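# Press the marked end of an ivory rocker switch

## Task

Push the marked end of the ivory rocker switch down until it latches and stays there, with the switch still lying flat on its base. When finished, no part of either arm may be in contact with the switch. Any drink can, parts box or small stack bin present must still be upright.

## Robot and tools

ROBOT. Two 6-joint arms, left_arm and right_arm, each ending in a two-finger gripper. In every row and every per-joint list the joint order is: waist, shoulder, elbow, wrist pitch, wrist yaw, wrist roll. Stated joint ranges in rad: waist -2.618 to 3.054, shoulder 0.000 to 3.142, elbow 0.000 to 3.142, wrist pitch -1.571 to 1.571, wrist yaw -1.571 to 1.571, wrist roll -2.094 to 2.094. True ends can differ from these by up to 0.059 rad either way.

FRAME. All reported hand positions and orientations use the scene frame: origin at table-top height halfway between the nominal arm bases, +x pointing out over the table, +z up, left_arm on the +y side. Arm names do not correspond to the left or right of the images. Reported hand positions can be a few cm off, more when reaching far.

ROW FORMAT (shared by execute_actions and move). One flat list of 14 numbers covering both arms, each in [-1, 1]: left_arm's 6 joint values then its opening, then right_arm's 6 joint values then its opening. Joint values are offsets, not poses: they count from the "Joint targets" shown at the start of that action or move, never from the previous row. Scale: 1.0 equals 2.224 rad for waist, shoulder and elbow, and 8.485 rad for the three wrist joints. The opening is absolute: +1 fully open, -1 shut. Even an arm you want still needs its 7 numbers; send 0 offsets and repeat its current opening, since 0 as an opening is a real command (half closed).

execute_actions(actions, cameras). actions is a list of actions; each action is a table of up to 15 rows, one row per 1/30 s step, and a shorter table repeats its final row until 15 steps are filled. An action that would take a joint more than 0.059 rad beyond its range is rejected for both arms; if the first action fails this, or any action is malformed, the whole call is rejected. An empty actions list returns the state plus images. cameras: names such as cam_head_left, cam_head_right, or ["all"]; [] gives none.

move(target, speed, blend, opening_speed, blocking, cameras). target is one 14-number row or a list of up to 15 rows; every row's offsets count from the same starting Joint targets. Joints follow synchronized paths, so the hand traces a curve and nothing is avoided. speed: rad/s of the joint with the longest way to go, 0.01 to 12.57, default 0.5; one value or one per target. blend: rad of corner rounding between listed targets, default 0. opening_speed: change of the opening per second on the -1..+1 scale, at least 0.2; use a slow value when closing on anything fragile. blocking=false returns after about 0.5 s while motion continues. The result adds a "move:" line: done, off_target (resting more than 0.035 rad from target), moving, held, or fault; limits=held means steps were withheld. done does not prove contact or its absence.

wait(seconds 0 to 10): the arms keep their last command. stop(): brakes a running move. zoom_image(camera, region): camera is cam_head_left or cam_head_right, region [x0, y0, x1, y1] in pixels of the latest full image (896x504, origin top-left), at most 504 by 504. finished_scene(scene): pass the current scene's number; it cannot be undone, so call it only once the switch stays pressed and the hand is clear.

READING RESULTS. end_effector_position (m) is the point between the finger pads, about 1 cm behind the tips; fingers point along the gripper's +z and open along its y. Joint positions (rad) and velocities (rad/s) end with the pad gap (m; 0.094 fully open). "within noise" means the arm is still. "Joint targets" is the base for your next offsets. "joint sent to its limit" means a joint was clipped at its end; its absence does not prove more room. "joint command not followed" means a clearance check altered some targets. grip_measured uses the opening scale and reads slightly wide when empty. Joint torques follow joint order, include the arm's own weight, and wrap sign beyond ±28 N m on the first three joints. Calls with actions also list joint angles at some steps. The calibration block gives camera intrinsics and T_world_to_cam for projecting scene points into images; expect errors of a few mm to cm.

LIMITS ON MOTION. Joints are speed-limited and targets stay within a lead of measured angles (0.339 rad for the big joints, 2.2 for wrists); targets that would jump the hand more than 200 mm are scaled back. Very small offsets may not move a joint at all.

CAUTIONS. Press the switch with a moderate, slow motion: faster moves and targets far beyond the contact point hit and push harder, and slams or very hard pushes are penalized. After pressing, end any push by commanding targets back past the current positions, then lift the hand fully off the switch. Do not knock over the can, box or bin, and let nothing leave the table. Keep the two arms from striking or squeezing each other. Camera cables touching an object count as the arm touching it. Pushing into an unreachable pose, holding weight or staying stretched heats motors: a MOTOR HOT line warns at 75 °C, at 90 °C an OVER-TEMPERATURE FAULT folds that arm and it stops working, and at 100 °C it goes limp.

Each tool is called as name(argument=value, ...), one argument or row to a line, values as JSON.

## Session

execute_actions(
  actions=[],
  cameras=["all"],
)

Scene clock: 0.00 s.
left_arm: end_effector_position=(+0.4286, +0.2967, +0.1025) grip_measured=+1.000 end_effector_quat_wxyz=(+0.594, -0.058, +0.801, +0.043) | right_arm: end_effector_position=(+0.4064, -0.2592, +0.1034) grip_measured=+1.000 end_effector_quat_wxyz=(+0.590, +0.008, +0.807, -0.016)
Joint positions: left_arm=[0.015 1.55 0.343 0.908 -0.141 -0.044 0.094] | right_arm=[-0.012 1.559 0.377 0.875 -0.004 -0.019 0.094]
Joint velocities: within noise
Joint torques (N m): no reading
Heat: left arm: 25 °C; right arm: 29 °C.
Joint targets: left_arm=[0.015 1.542 0.352 0.915 -0.142 -0.045] | right_arm=[-0.012 1.552 0.383 0.873 -0.004 -0.019]
Tool commands: left_gripper/opening=+1.0 right_gripper/opening=+1.0

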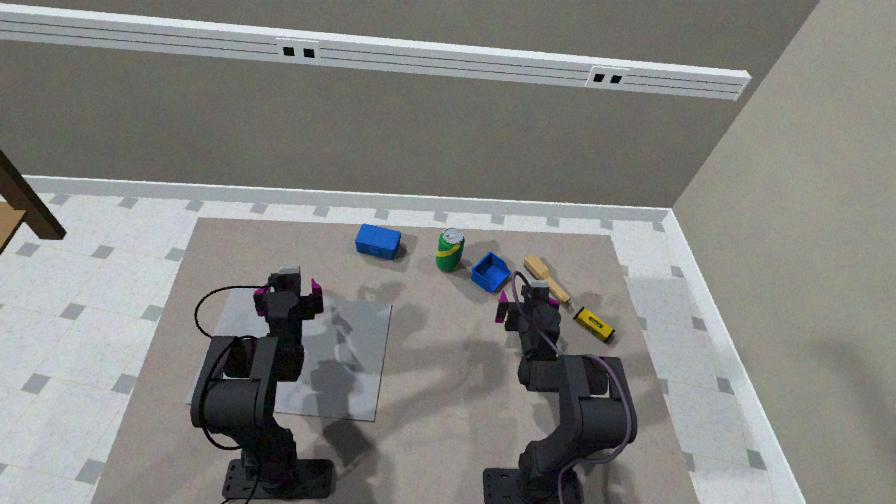

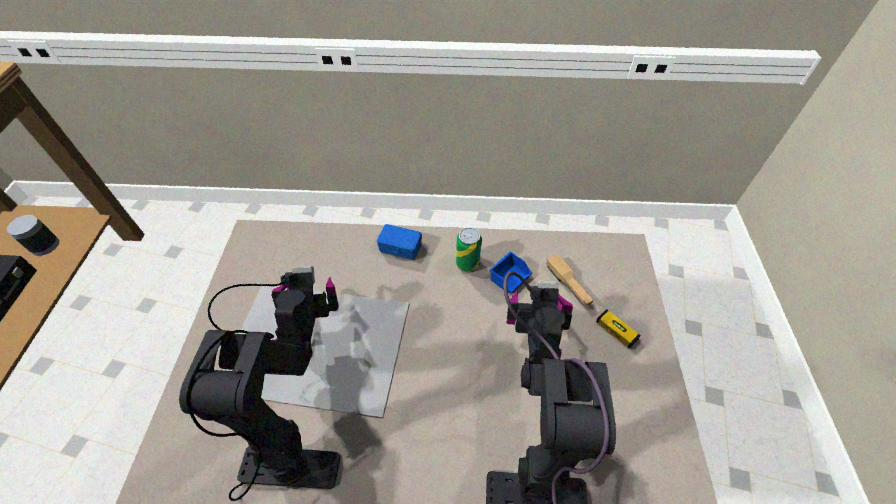

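zoom_image(
  camera="cam_head_left",
  region=[180, 210, 430, 430],
)

zoom_image(
  camera="cam_head_right",
  region=[430, 210, 680, 430],
)

zoom_image(
  camera="cam_head_right",
  region=[180, 210, 430, 430],
)

zoom_image(
  camera="cam_head_left",
  region=[430, 210, 680, 430],
)

Scaled by 2.016 from the camera's 896x504 image, which has a finer 1280x720 frame.

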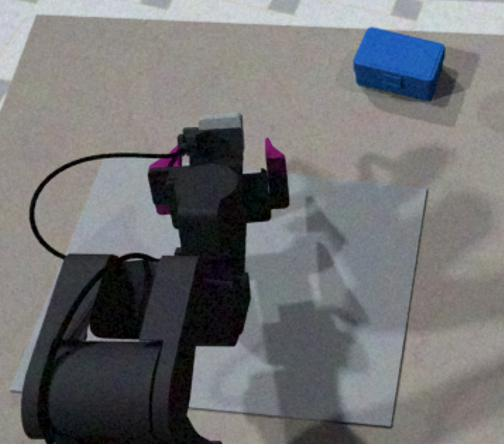

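Scaled by 2.016 from the camera's 896x504 image, which has a finer 1280x720 frame.

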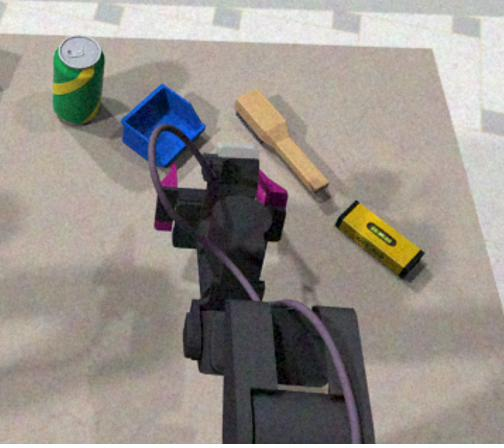

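Scaled by 2.016 from the camera's 896x504 image, which has a finer 1280x720 frame.

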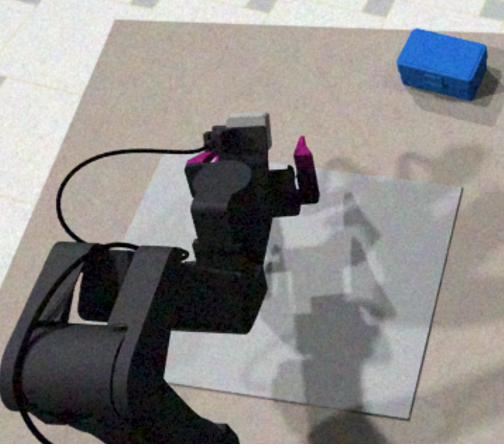

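Scaled by 2.016 from the camera's 896x504 image, which has a finer 1280x720 frame.

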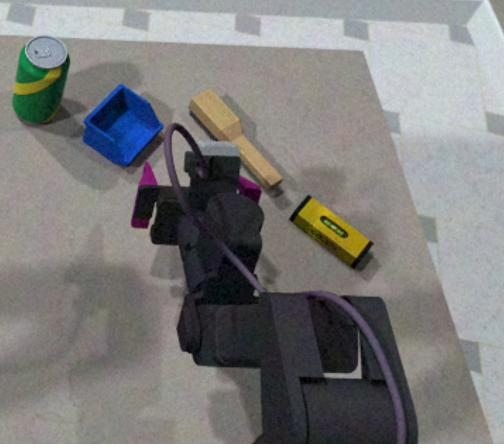

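zoom_image(
  camera="cam_head_left",
  region=[510, 270, 660, 420],
)

zoom_image(
  camera="cam_head_right",
  region=[500, 270, 650, 420],
)

Scaled by 3.360 from the camera's 896x504 image, which has a finer 1280x720 frame.

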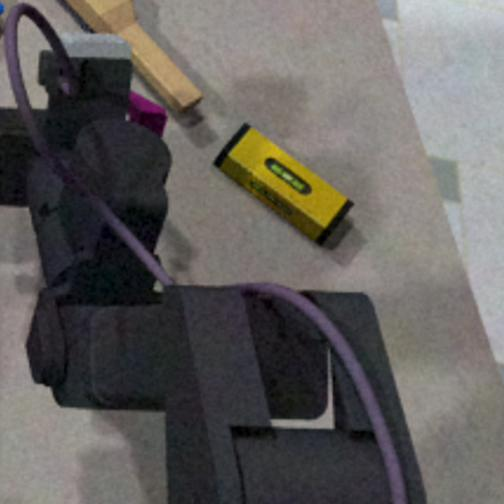

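Scaled by 3.360 from the camera's 896x504 image, which has a finer 1280x720 frame.

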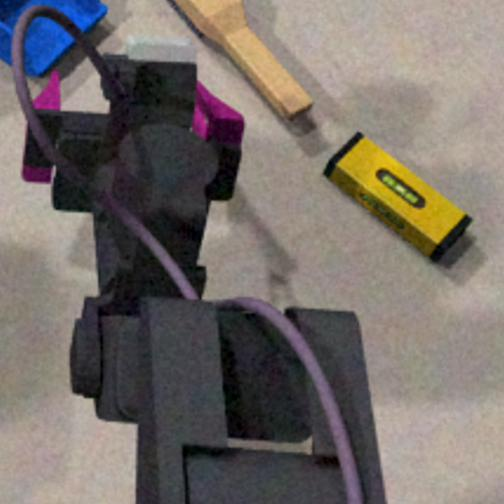

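move(
  target=[0, -0.4236, 0.0665, -0.0960, 0.0167, 0.0053, 1, 0, -0.428, 0.0526, -0.0911, 0.0005, 0.0022, 1],
  speed=0.6,
  cameras=["all"],
)

Scene clock: 22.27 s.
left_arm: end_effector_position=(+0.3374, +0.2737, +0.2886) grip_measured=+1.000 end_effector_quat_wxyz=(+0.696, -0.006, +0.718, -0.001) | right_arm: end_effector_position=(+0.3071, -0.2550, +0.2841) grip_measured=+1.000 end_effector_quat_wxyz=(+0.693, +0.011, +0.721, -0.016)
Joint positions: left_arm=[0.015 0.608 0.474 0.103 -0.01 -0.01 0.094] | right_arm=[-0.012 0.608 0.466 0.102 -0.004 -0.007 0.094]
Joint torques (N m): left_arm=[-0.06 -0.12 10.89 2.18 0.17 0.08] | right_arm=[-0.01 0.28 10.93 2.1 0.04 0.05]
Heat: left arm: 29 °C; right arm: 33 °C.
Joint targets: left_arm=[0.015 0.600 0.500 0.100 0.000 0.000] | right_arm=[-0.012 0.600 0.500 0.100 0.000 0.000]
move: done

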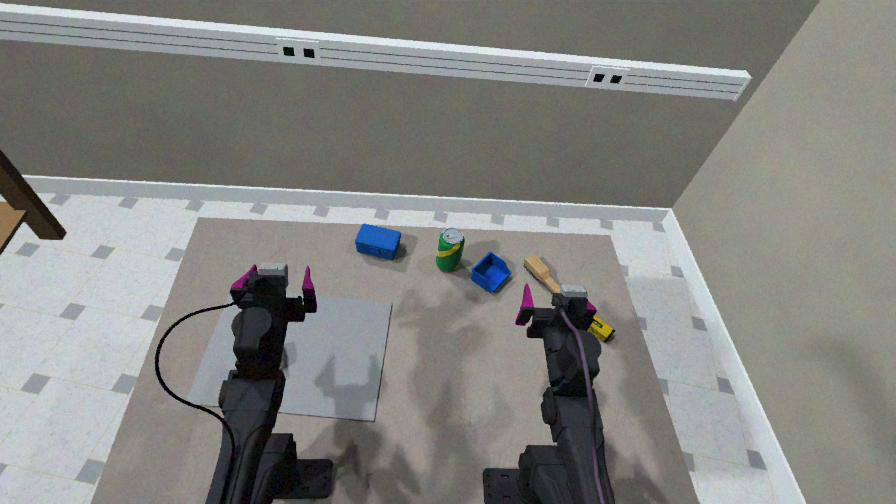

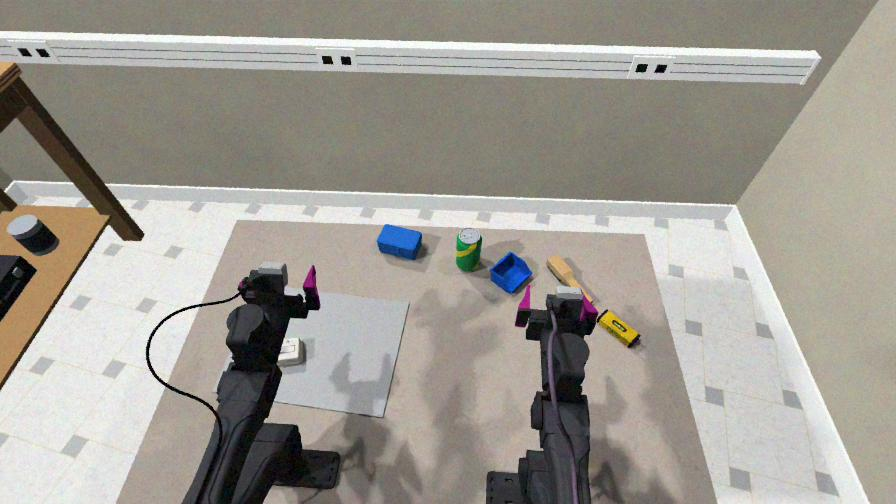

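move(
  target=[0.36, 0, 0, 0, 0, 0, -0.9, 0, 0, 0, 0, 0, 0, 1],
  speed=0.8,
  cameras=["all"],
)

Scene clock: 25.27 s.
left_arm: end_effector_position=(+0.2463, +0.4882, +0.2884) grip_measured=-0.899 end_effector_quat_wxyz=(+0.643, -0.281, +0.661, +0.266) | right_arm: end_effector_position=(+0.3071, -0.2550, +0.2840) grip_measured=+1.000 end_effector_quat_wxyz=(+0.692, +0.011, +0.721, -0.016)
Joint positions: left_arm=[0.81 0.608 0.474 0.102 -0.003 -0.009 0.005] | right_arm=[-0.012 0.608 0.466 0.101 -0.004 -0.007 0.094]
Joint torques (N m): left_arm=[0.39 0.06 10.86 2.17 0.04 0.07] | right_arm=[-0.02 0.29 10.92 2.1 0.04 0.05]
Heat: left arm: 29 °C; right arm: 34 °C.
Joint targets: left_arm=[0.815 0.600 0.500 0.100 0.000 0.000] | right_arm=[-0.012 0.600 0.500 0.101 0.000 0.000]
move: done

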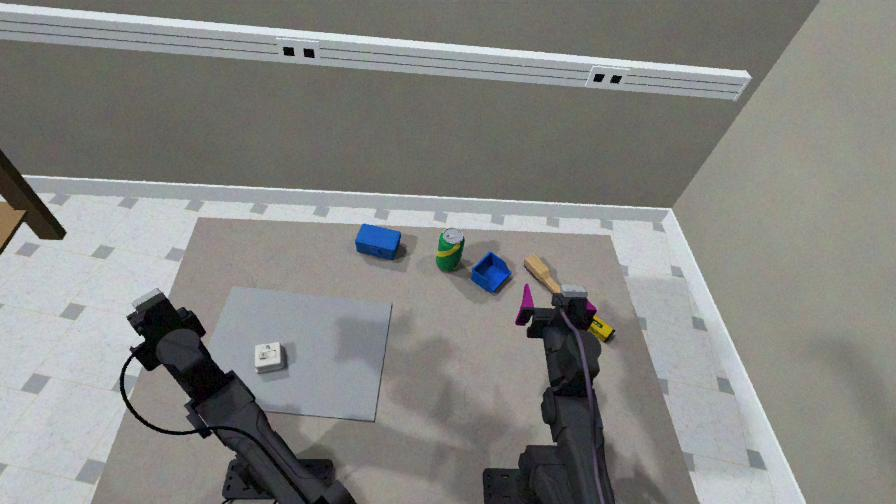

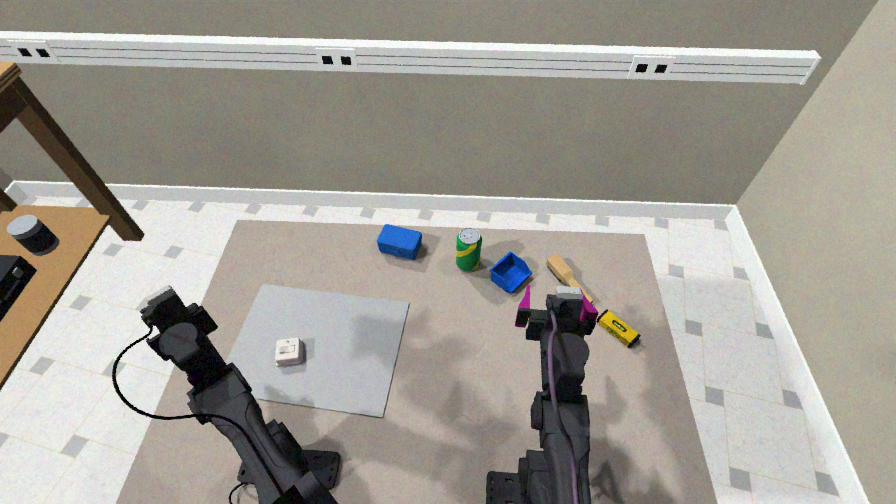

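zoom_image(
  camera="cam_head_left",
  region=[240, 330, 300, 385],
)

zoom_image(
  camera="cam_head_right",
  region=[260, 325, 320, 380],
)

Scaled by 8.400 from the camera's 896x504 image, which has a finer 1280x720 frame.

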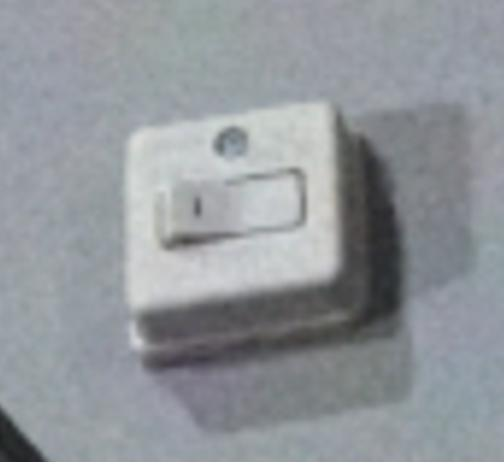

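Scaled by 8.400 from the camera's 896x504 image, which has a finer 1280x720 frame.

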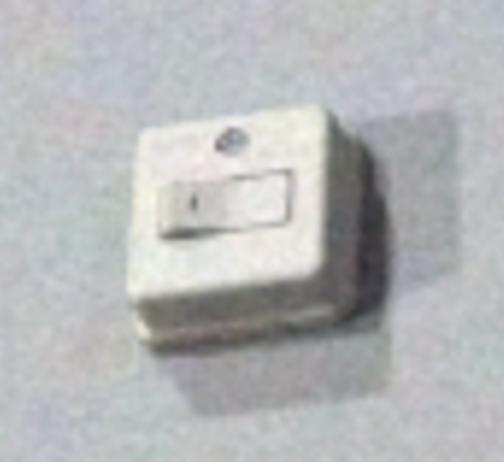

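move(
  target=[-0.36646, 0.66682, 0.63759, -0.17749, 0, 0, -0.9, 0, 0, 0, 0, 0, 0, 1],
  speed=0.8,
  cameras=["all"],
)

Scene clock: 41.37 s.
left_arm: end_effector_position=(+0.4317, +0.2647, +0.1186) grip_measured=-0.899 end_effector_quat_wxyz=(-0.001, +0.006, +1.000, +0.001) | right_arm: end_effector_position=(+0.3071, -0.2550, +0.2839) grip_measured=+1.000 end_effector_quat_wxyz=(+0.692, +0.011, +0.721, -0.016)
Joint positions: left_arm=[-0.004 2.067 1.892 -1.396 -0.002 -0.009 0.005] | right_arm=[-0.012 0.608 0.466 0.101 -0.004 -0.007 0.094]
Joint torques (N m): left_arm=[0.27 -8.75 9.35 0.44 0.03 0.07] | right_arm=[-0.01 0.28 10.93 2.1 0.04 0.05]
Heat: left arm: 30 °C; right arm: 35 °C.
Joint targets: left_arm=[0.000 2.083 1.918 -1.406 0.000 0.000] | right_arm=[-0.012 0.600 0.500 0.100 0.000 0.000]
move: done

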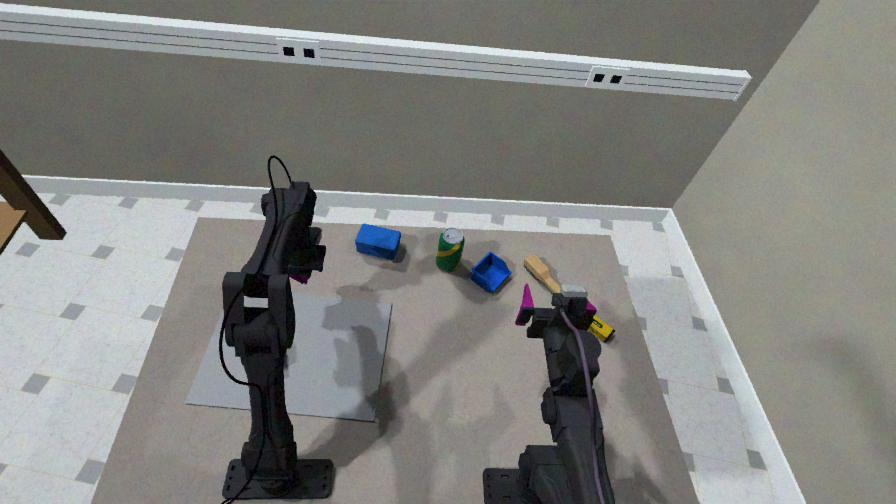

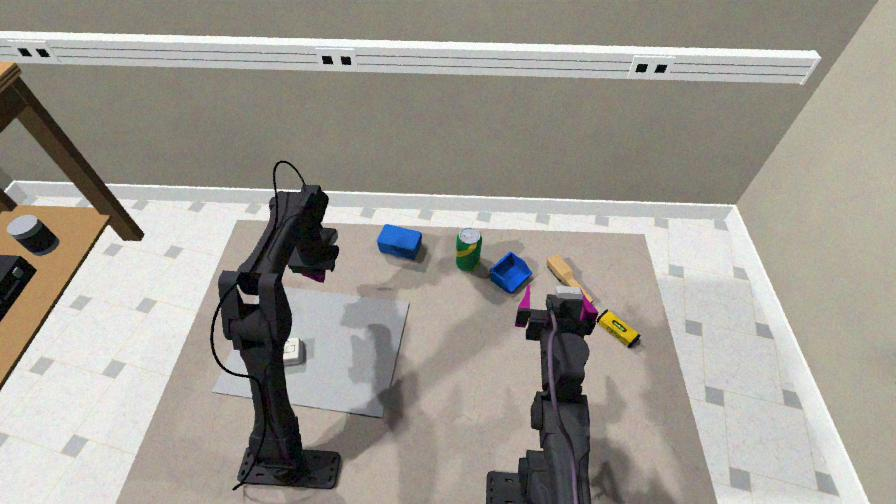

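zoom_image(
  camera="cam_head_left",
  region=[260, 220, 360, 320],
)

zoom_image(
  camera="cam_head_right",
  region=[260, 220, 360, 320],
)

Scaled by 5.040 from the camera's 896x504 image, which has a finer 1280x720 frame.

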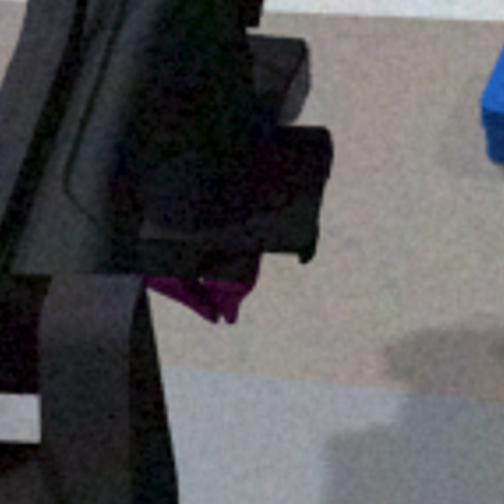

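Scaled by 5.040 from the camera's 896x504 image, which has a finer 1280x720 frame.

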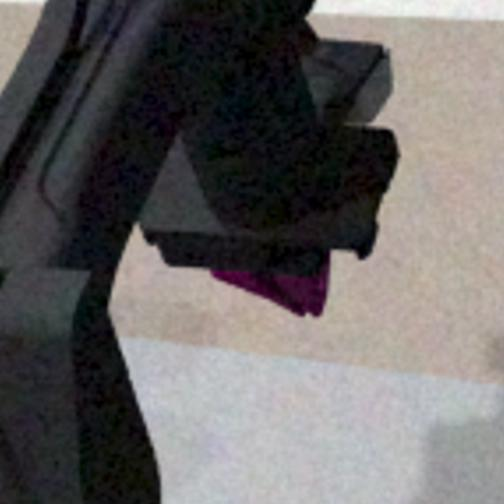

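move(
  target=[0.13849, -0.23831, -0.32509, 0.02428, 0, 0, -0.9, 0, 0, 0, 0, 0, 0, 1],
  speed=0.6,
  cameras=["all"],
)

Scene clock: 56.33 s.
left_arm: end_effector_position=(+0.2899, +0.3486, +0.0982) grip_measured=-0.899 end_effector_quat_wxyz=(-0.014, -0.147, +0.989, -0.001) | right_arm: end_effector_position=(+0.3071, -0.2550, +0.2839) grip_measured=+1.000 end_effector_quat_wxyz=(+0.692, +0.011, +0.721, -0.016)
Joint positions: left_arm=[0.304 1.585 1.201 -1.215 -0.002 -0.009 0.005] | right_arm=[-0.012 0.608 0.466 0.101 -0.004 -0.007 0.094]
Joint torques (N m): left_arm=[0.28 -8.46 6.02 0.64 0.02 0.08] | right_arm=[-0.01 0.29 10.92 2.1 0.04 0.05]
Heat: left arm: 28 °C; right arm: 36 °C.
Joint targets: left_arm=[0.308 1.553 1.195 -1.200 0.000 0.000] | right_arm=[-0.012 0.600 0.500 0.101 0.000 0.000]
move: done

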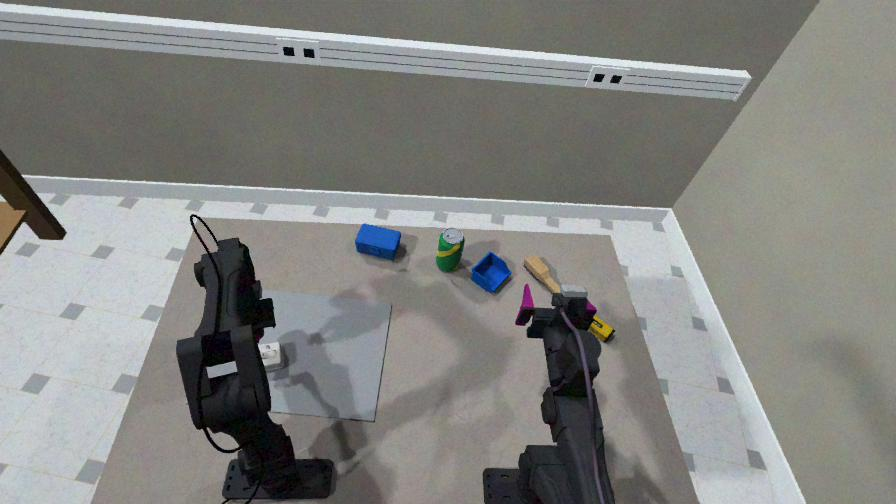

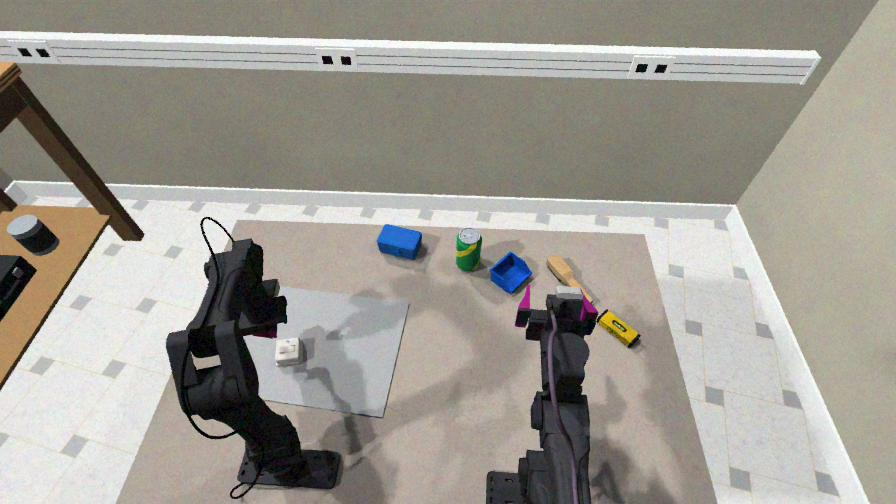

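zoom_image(
  camera="cam_head_left",
  region=[225, 300, 305, 380],
)

zoom_image(
  camera="cam_head_right",
  region=[240, 300, 320, 380],
)

Scaled by 6.300 from the camera's 896x504 image, which has a finer 1280x720 frame.

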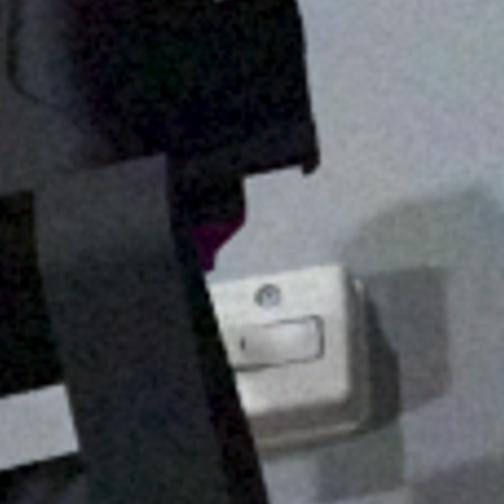

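Scaled by 6.300 from the camera's 896x504 image, which has a finer 1280x720 frame.

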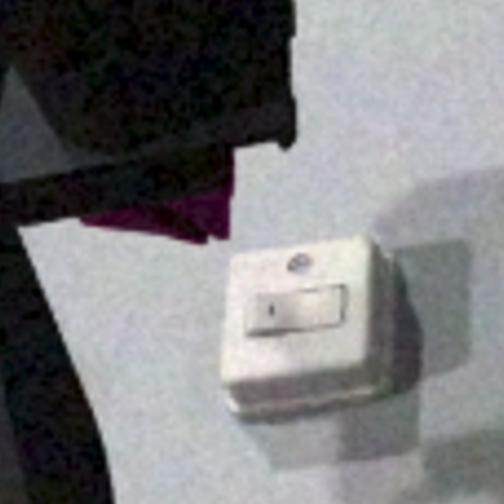

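move(
  target=[0, 0.02653, -0.07689, 0.02416, 0, 0, -0.9, 0, 0, 0, 0, 0, 0, 1],
  speed=0.3,
  cameras=["all"],
)

Scene clock: 76.03 s.
left_arm: end_effector_position=(+0.2869, +0.3477, +0.0522) grip_measured=-0.899 end_effector_quat_wxyz=(-0.005, -0.147, +0.989, +0.000) | right_arm: end_effector_position=(+0.3071, -0.2550, +0.2838) grip_measured=+1.000 end_effector_quat_wxyz=(+0.692, +0.011, +0.721, -0.015)
Joint positions: left_arm=[0.304 1.599 1.028 -1.01 -0.002 -0.009 0.005] | right_arm=[-0.012 0.608 0.466 0.1 -0.004 -0.007 0.094]
Joint torques (N m): left_arm=[0.32 -4.66 6.04 0.65 0.02 0.06] | right_arm=[-0.01 0.28 10.93 2.1 0.04 0.05]
Heat: left arm: 27 °C; right arm: 37 °C.
Joint targets: left_arm=[0.308 1.611 1.024 -0.995 0.000 0.000] | right_arm=[-0.012 0.600 0.500 0.100 0.000 0.000]
move: done

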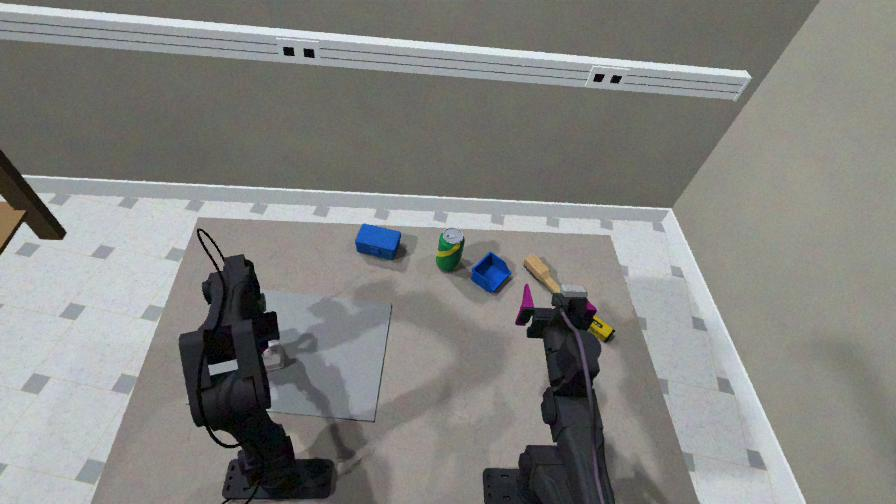

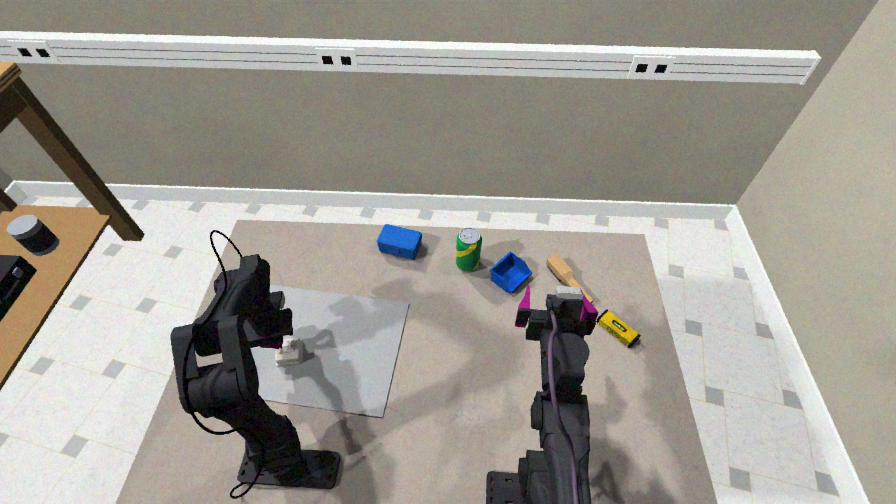

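zoom_image(
  camera="cam_head_right",
  region=[250, 315, 320, 385],
)

zoom_image(
  camera="cam_head_left",
  region=[225, 315, 305, 395],
)

Scaled by 7.200 from the camera's 896x504 image, which has a finer 1280x720 frame.

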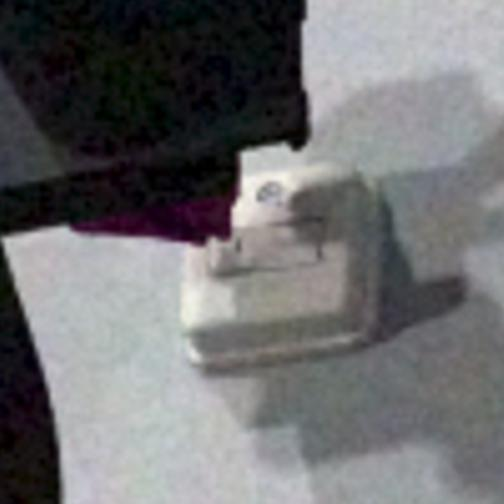

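Scaled by 6.300 from the camera's 896x504 image, which has a finer 1280x720 frame.

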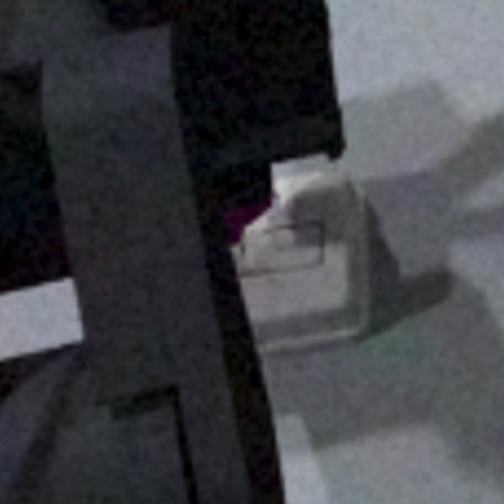

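move(
  target=[0, 0.0036, -0.00787, 0.0036, 0, 0, -0.9, 0, 0, 0, 0, 0, 0, 1],
  speed=0.1,
  cameras=["all"],
)

zoom_image(
  camera="cam_head_right",
  region=[250, 315, 320, 385],
)

Scene clock: 82.87 s.
left_arm: end_effector_position=(+0.2894, +0.3484, +0.0487) grip_measured=-0.899 end_effector_quat_wxyz=(+0.003, -0.147, +0.989, +0.002) | right_arm: end_effector_position=(+0.3071, -0.2550, +0.2838) grip_measured=+1.000 end_effector_quat_wxyz=(+0.692, +0.011, +0.721, -0.015)
Joint positions: left_arm=[0.304 1.599 1.013 -0.979 -0.002 -0.009 0.005] | right_arm=[-0.012 0.608 0.466 0.1 -0.004 -0.007 0.094]
Joint torques (N m): left_arm=[0.2 -3.99 5.86 0.71 0.05 0.04] | right_arm=[-0.01 0.31 10.92 2.11 0.04 0.04]
Heat: left arm: 27 °C; right arm: 37 °C.
Joint targets: left_arm=[0.308 1.619 1.006 -0.964 0.000 0.000] | right_arm=[-0.012 0.600 0.500 0.100 0.000 0.000]
move: done

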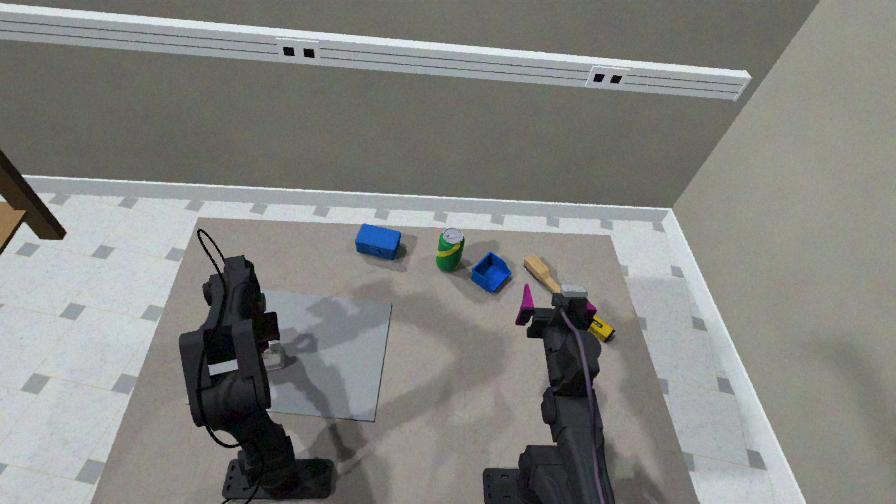

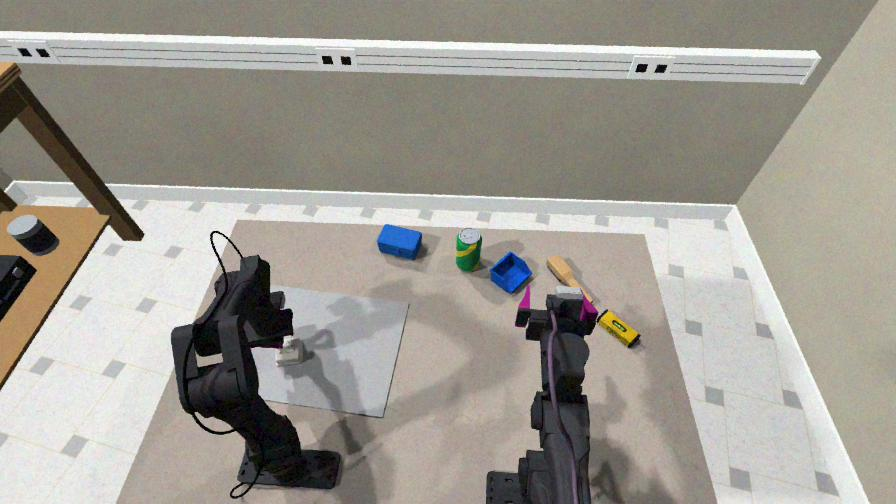

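Scaled by 7.200 from the camera's 896x504 image, which has a finer 1280x720 frame.

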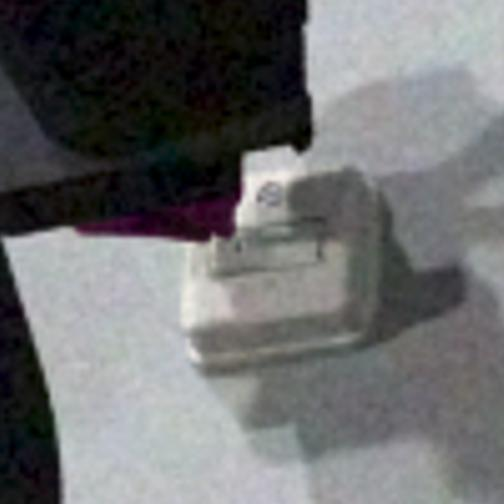

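move(
  target=[0, 0.0038, -0.00652, 0.0025, 0, 0, -0.9, 0, 0, 0, 0, 0, 0, 1],
  speed=0.1,
  cameras=["all"],
)

zoom_image(
  camera="cam_head_right",
  region=[250, 315, 320, 385],
)

Scene clock: 86.17 s.
left_arm: end_effector_position=(+0.2882, +0.3481, +0.0425) grip_measured=-0.899 end_effector_quat_wxyz=(-0.002, -0.147, +0.989, +0.001) | right_arm: end_effector_position=(+0.3071, -0.2550, +0.2838) grip_measured=+1.000 end_effector_quat_wxyz=(+0.692, +0.011, +0.721, -0.015)
Joint positions: left_arm=[0.304 1.611 1 -0.963 -0.002 -0.009 0.005] | right_arm=[-0.012 0.608 0.466 0.1 -0.004 -0.007 0.094]
Joint torques (N m): left_arm=[0.32 -4.26 5.67 0.7 0.02 0.07] | right_arm=[-0.01 0.28 10.93 2.11 0.04 0.05]
Heat: left arm: 27 °C; right arm: 37 °C.
Joint targets: left_arm=[0.308 1.628 0.992 -0.943 0.000 0.000] | right_arm=[-0.012 0.600 0.500 0.100 0.000 0.000]
move: done

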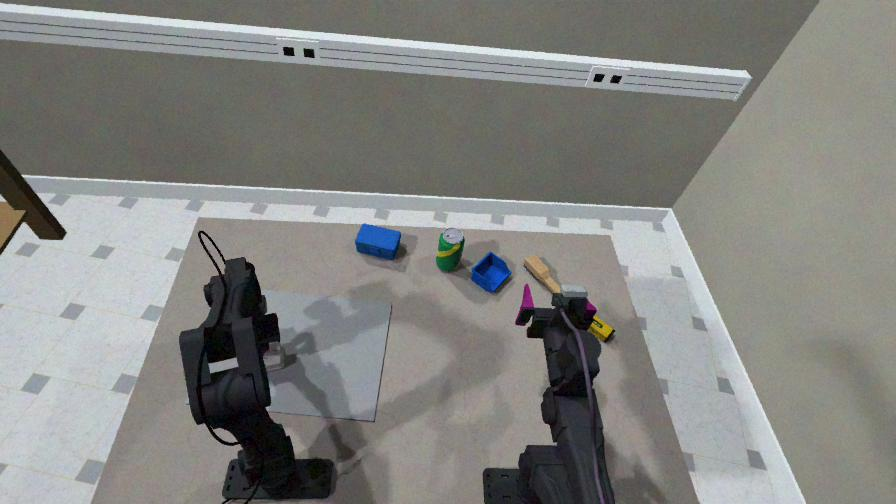

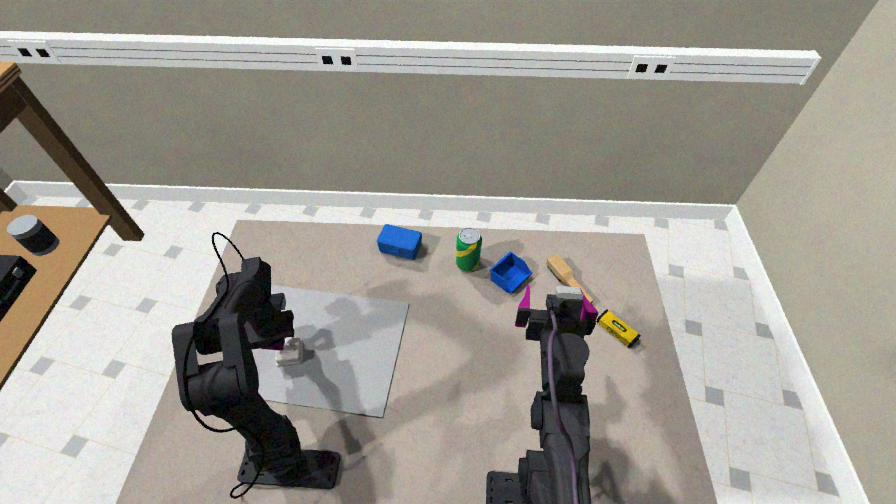

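Scaled by 7.200 from the camera's 896x504 image, which has a finer 1280x720 frame.

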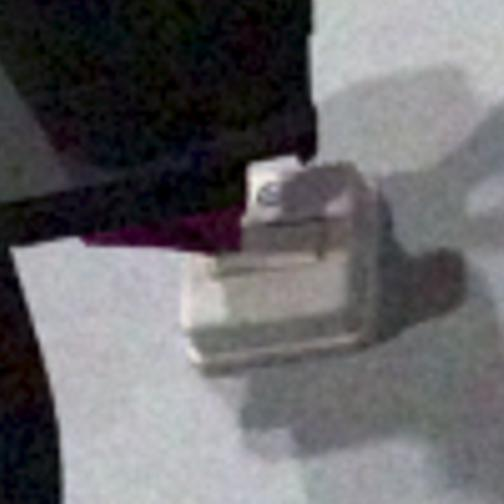

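move(
  target=[0, 0.0028, -0.0054, 0.0028, 0, 0, -0.9, 0, 0, 0, 0, 0, 0, 1],
  speed=0.1,
  cameras=["all"],
)

zoom_image(
  camera="cam_head_right",
  region=[250, 315, 320, 385],
)

Scene clock: 87.83 s.
left_arm: end_effector_position=(+0.2886, +0.3482, +0.0413) grip_measured=-0.899 end_effector_quat_wxyz=(+0.000, -0.147, +0.989, +0.001) | right_arm: end_effector_position=(+0.3071, -0.2550, +0.2838) grip_measured=+1.000 end_effector_quat_wxyz=(+0.692, +0.011, +0.721, -0.015)
Joint positions: left_arm=[0.304 1.611 0.995 -0.954 -0.002 -0.009 0.005] | right_arm=[-0.012 0.608 0.466 0.1 -0.004 -0.007 0.094]
Joint torques (N m): left_arm=[0.24 -3.88 5.03 0.88 0.04 0.07] | right_arm=[-0.01 0.28 10.92 2.1 0.04 0.04]
Heat: left arm: 27 °C; right arm: 37 °C.
Joint targets: left_arm=[0.308 1.634 0.980 -0.919 0.000 0.000] | right_arm=[-0.012 0.600 0.500 0.100 0.000 0.000]
move: done

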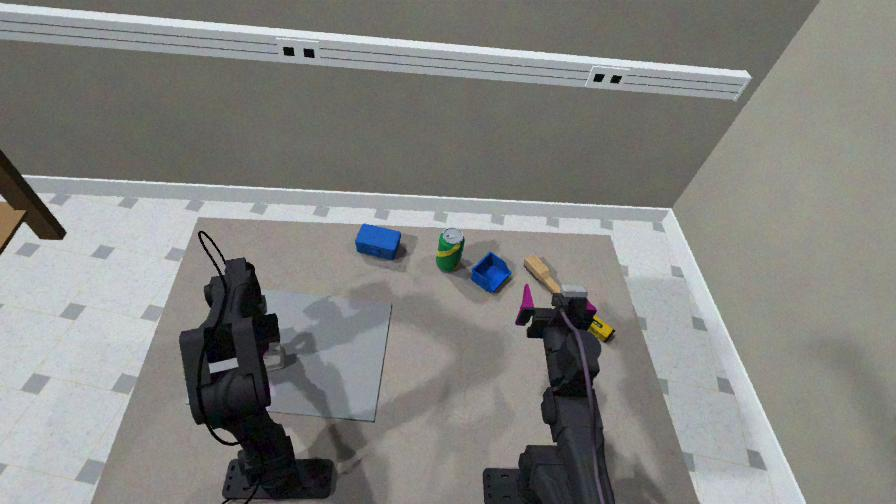

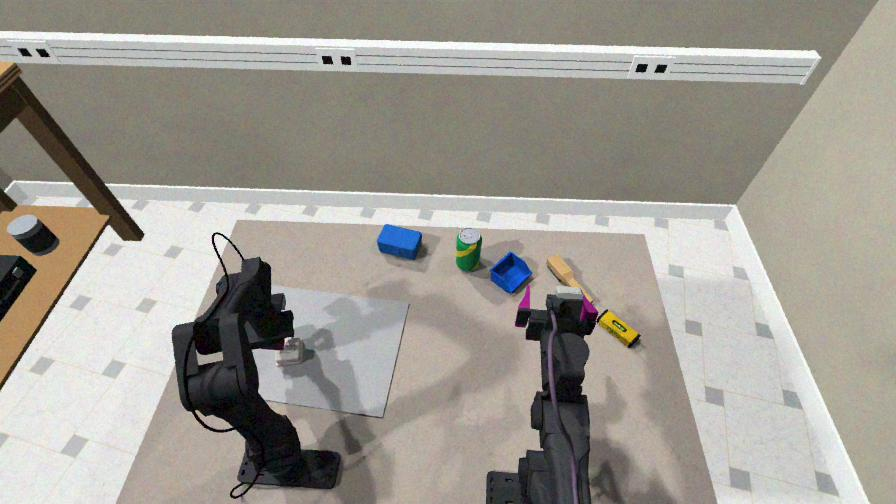

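Scaled by 7.200 from the camera's 896x504 image, which has a finer 1280x720 frame.

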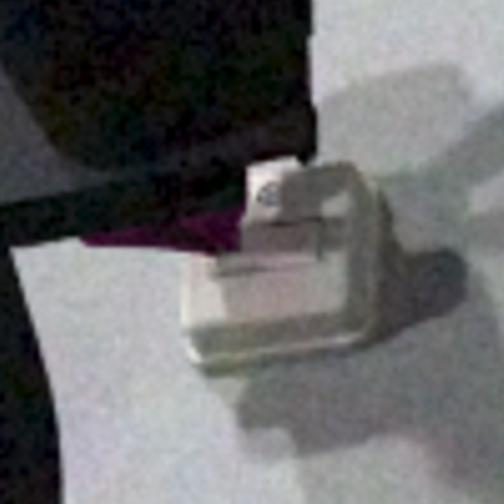

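move(
  target=[0, 0.0028, -0.0054, 0.0010, 0, 0, -0.9, 0, 0, 0, 0, 0, 0, 1],
  speed=0.1,
  cameras=["all"],
)

zoom_image(
  camera="cam_head_right",
  region=[250, 315, 320, 385],
)

Scene clock: 90.00 s.
left_arm: end_effector_position=(+0.2884, +0.3490, +0.0367) grip_measured=-0.899 end_effector_quat_wxyz=(+0.000, -0.147, +0.989, +0.004) | right_arm: end_effector_position=(+0.3071, -0.2550, +0.2838) grip_measured=+1.000 end_effector_quat_wxyz=(+0.692, +0.011, +0.721, -0.015)
Joint positions: left_arm=[0.304 1.617 0.982 -0.934 -0.007 -0.009 0.005] | right_arm=[-0.012 0.608 0.466 0.1 -0.004 -0.007 0.094]
Joint torques (N m): left_arm=[0.27 -3.95 5.14 0.77 0.11 0.06] | right_arm=[-0.02 0.28 10.93 2.1 0.04 0.04]
Heat: left arm: 27 °C; right arm: 37 °C.
Joint targets: left_arm=[0.308 1.640 0.968 -0.911 0.000 0.000] | right_arm=[-0.012 0.600 0.500 0.100 0.000 0.000]
move: done

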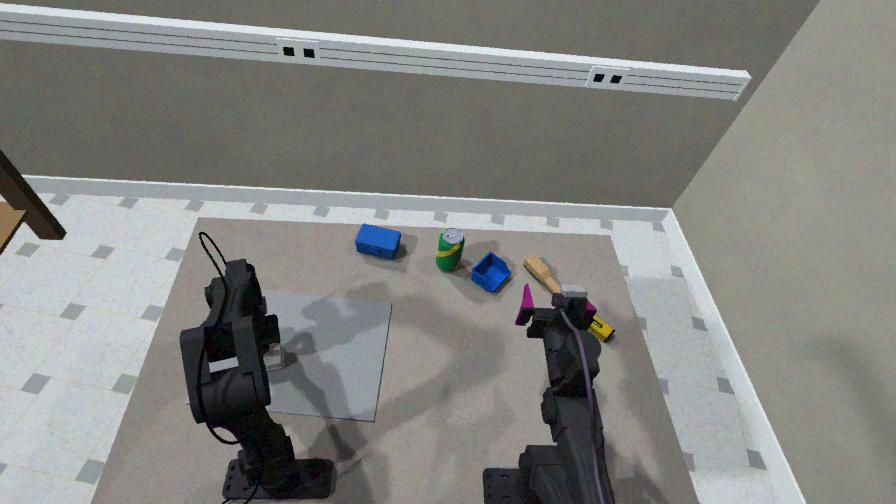

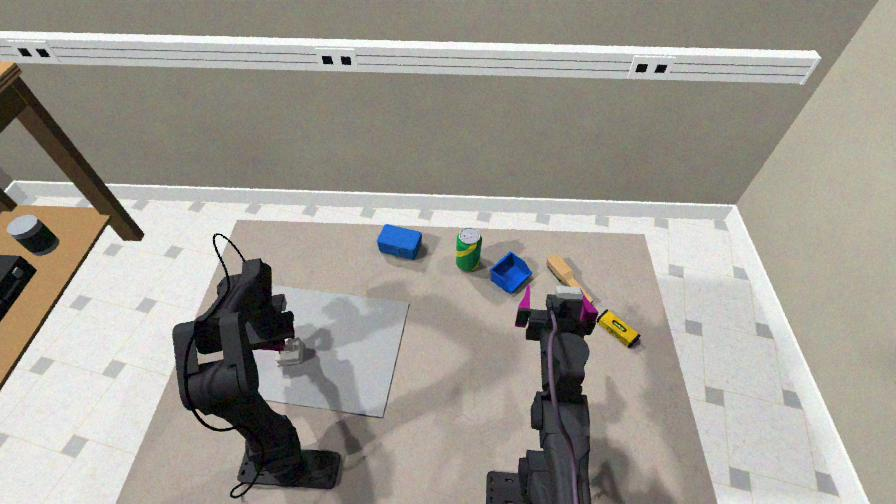

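Scaled by 7.200 from the camera's 896x504 image, which has a finer 1280x720 frame.

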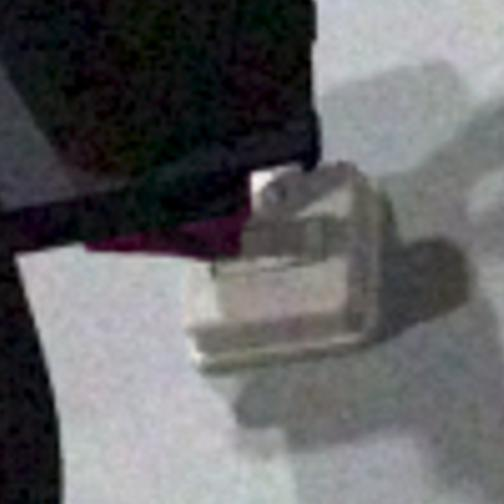

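move(
  target=[0, -0.0391, 0.10207, -0.03406, 0, 0, -0.9, 0, 0, 0, 0, 0, 0, 1],
  speed=0.3,
  cameras=["all"],
)

zoom_image(
  camera="cam_head_right",
  region=[250, 315, 320, 385],
)

Scene clock: 92.73 s.
left_arm: end_effector_position=(+0.2875, +0.3488, +0.0914) grip_measured=-0.899 end_effector_quat_wxyz=(-0.016, -0.147, +0.989, +0.001) | right_arm: end_effector_position=(+0.3071, -0.2550, +0.2838) grip_measured=+1.000 end_effector_quat_wxyz=(+0.692, +0.011, +0.721, -0.015)
Joint positions: left_arm=[0.304 1.583 1.172 -1.19 -0.007 -0.009 0.005] | right_arm=[-0.012 0.608 0.466 0.1 -0.004 -0.007 0.094]
Joint torques (N m): left_arm=[0.17 -8.23 8.87 0.38 0.05 0.08] | right_arm=[-0.01 0.29 10.93 2.1 0.04 0.04]
Heat: left arm: 27 °C; right arm: 37 °C.
Joint targets: left_arm=[0.308 1.554 1.195 -1.200 0.000 0.000] | right_arm=[-0.012 0.600 0.500 0.100 0.000 0.000]
move: done

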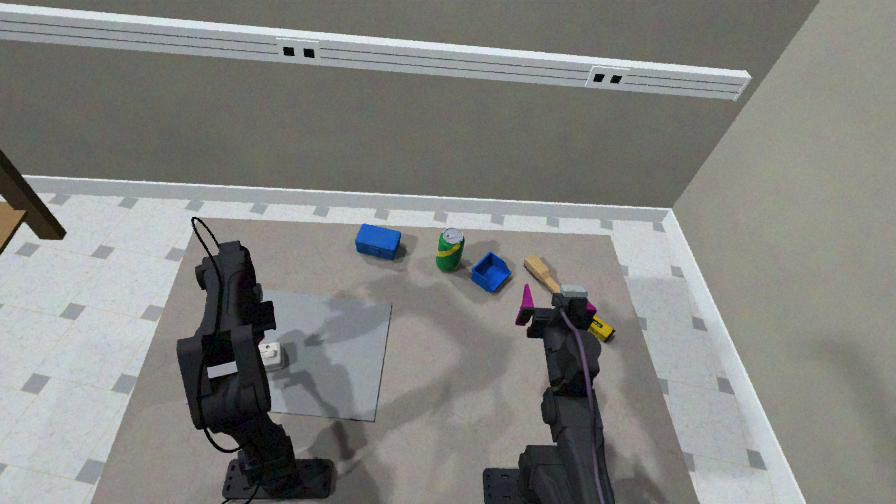

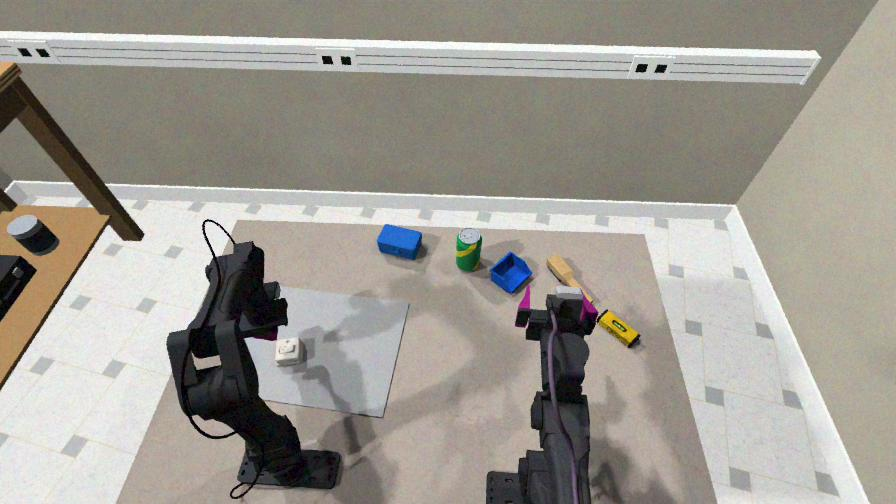

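Scaled by 7.200 from the camera's 896x504 image, which has a finer 1280x720 frame.

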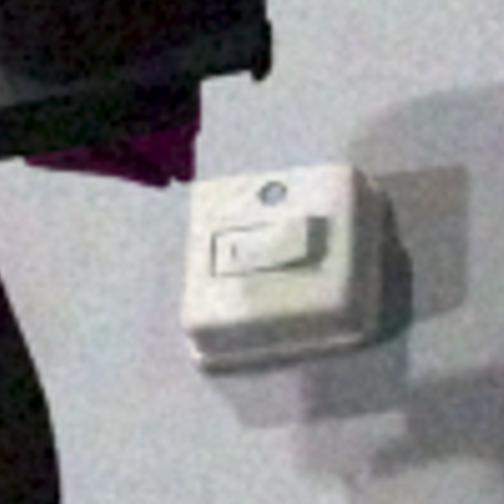

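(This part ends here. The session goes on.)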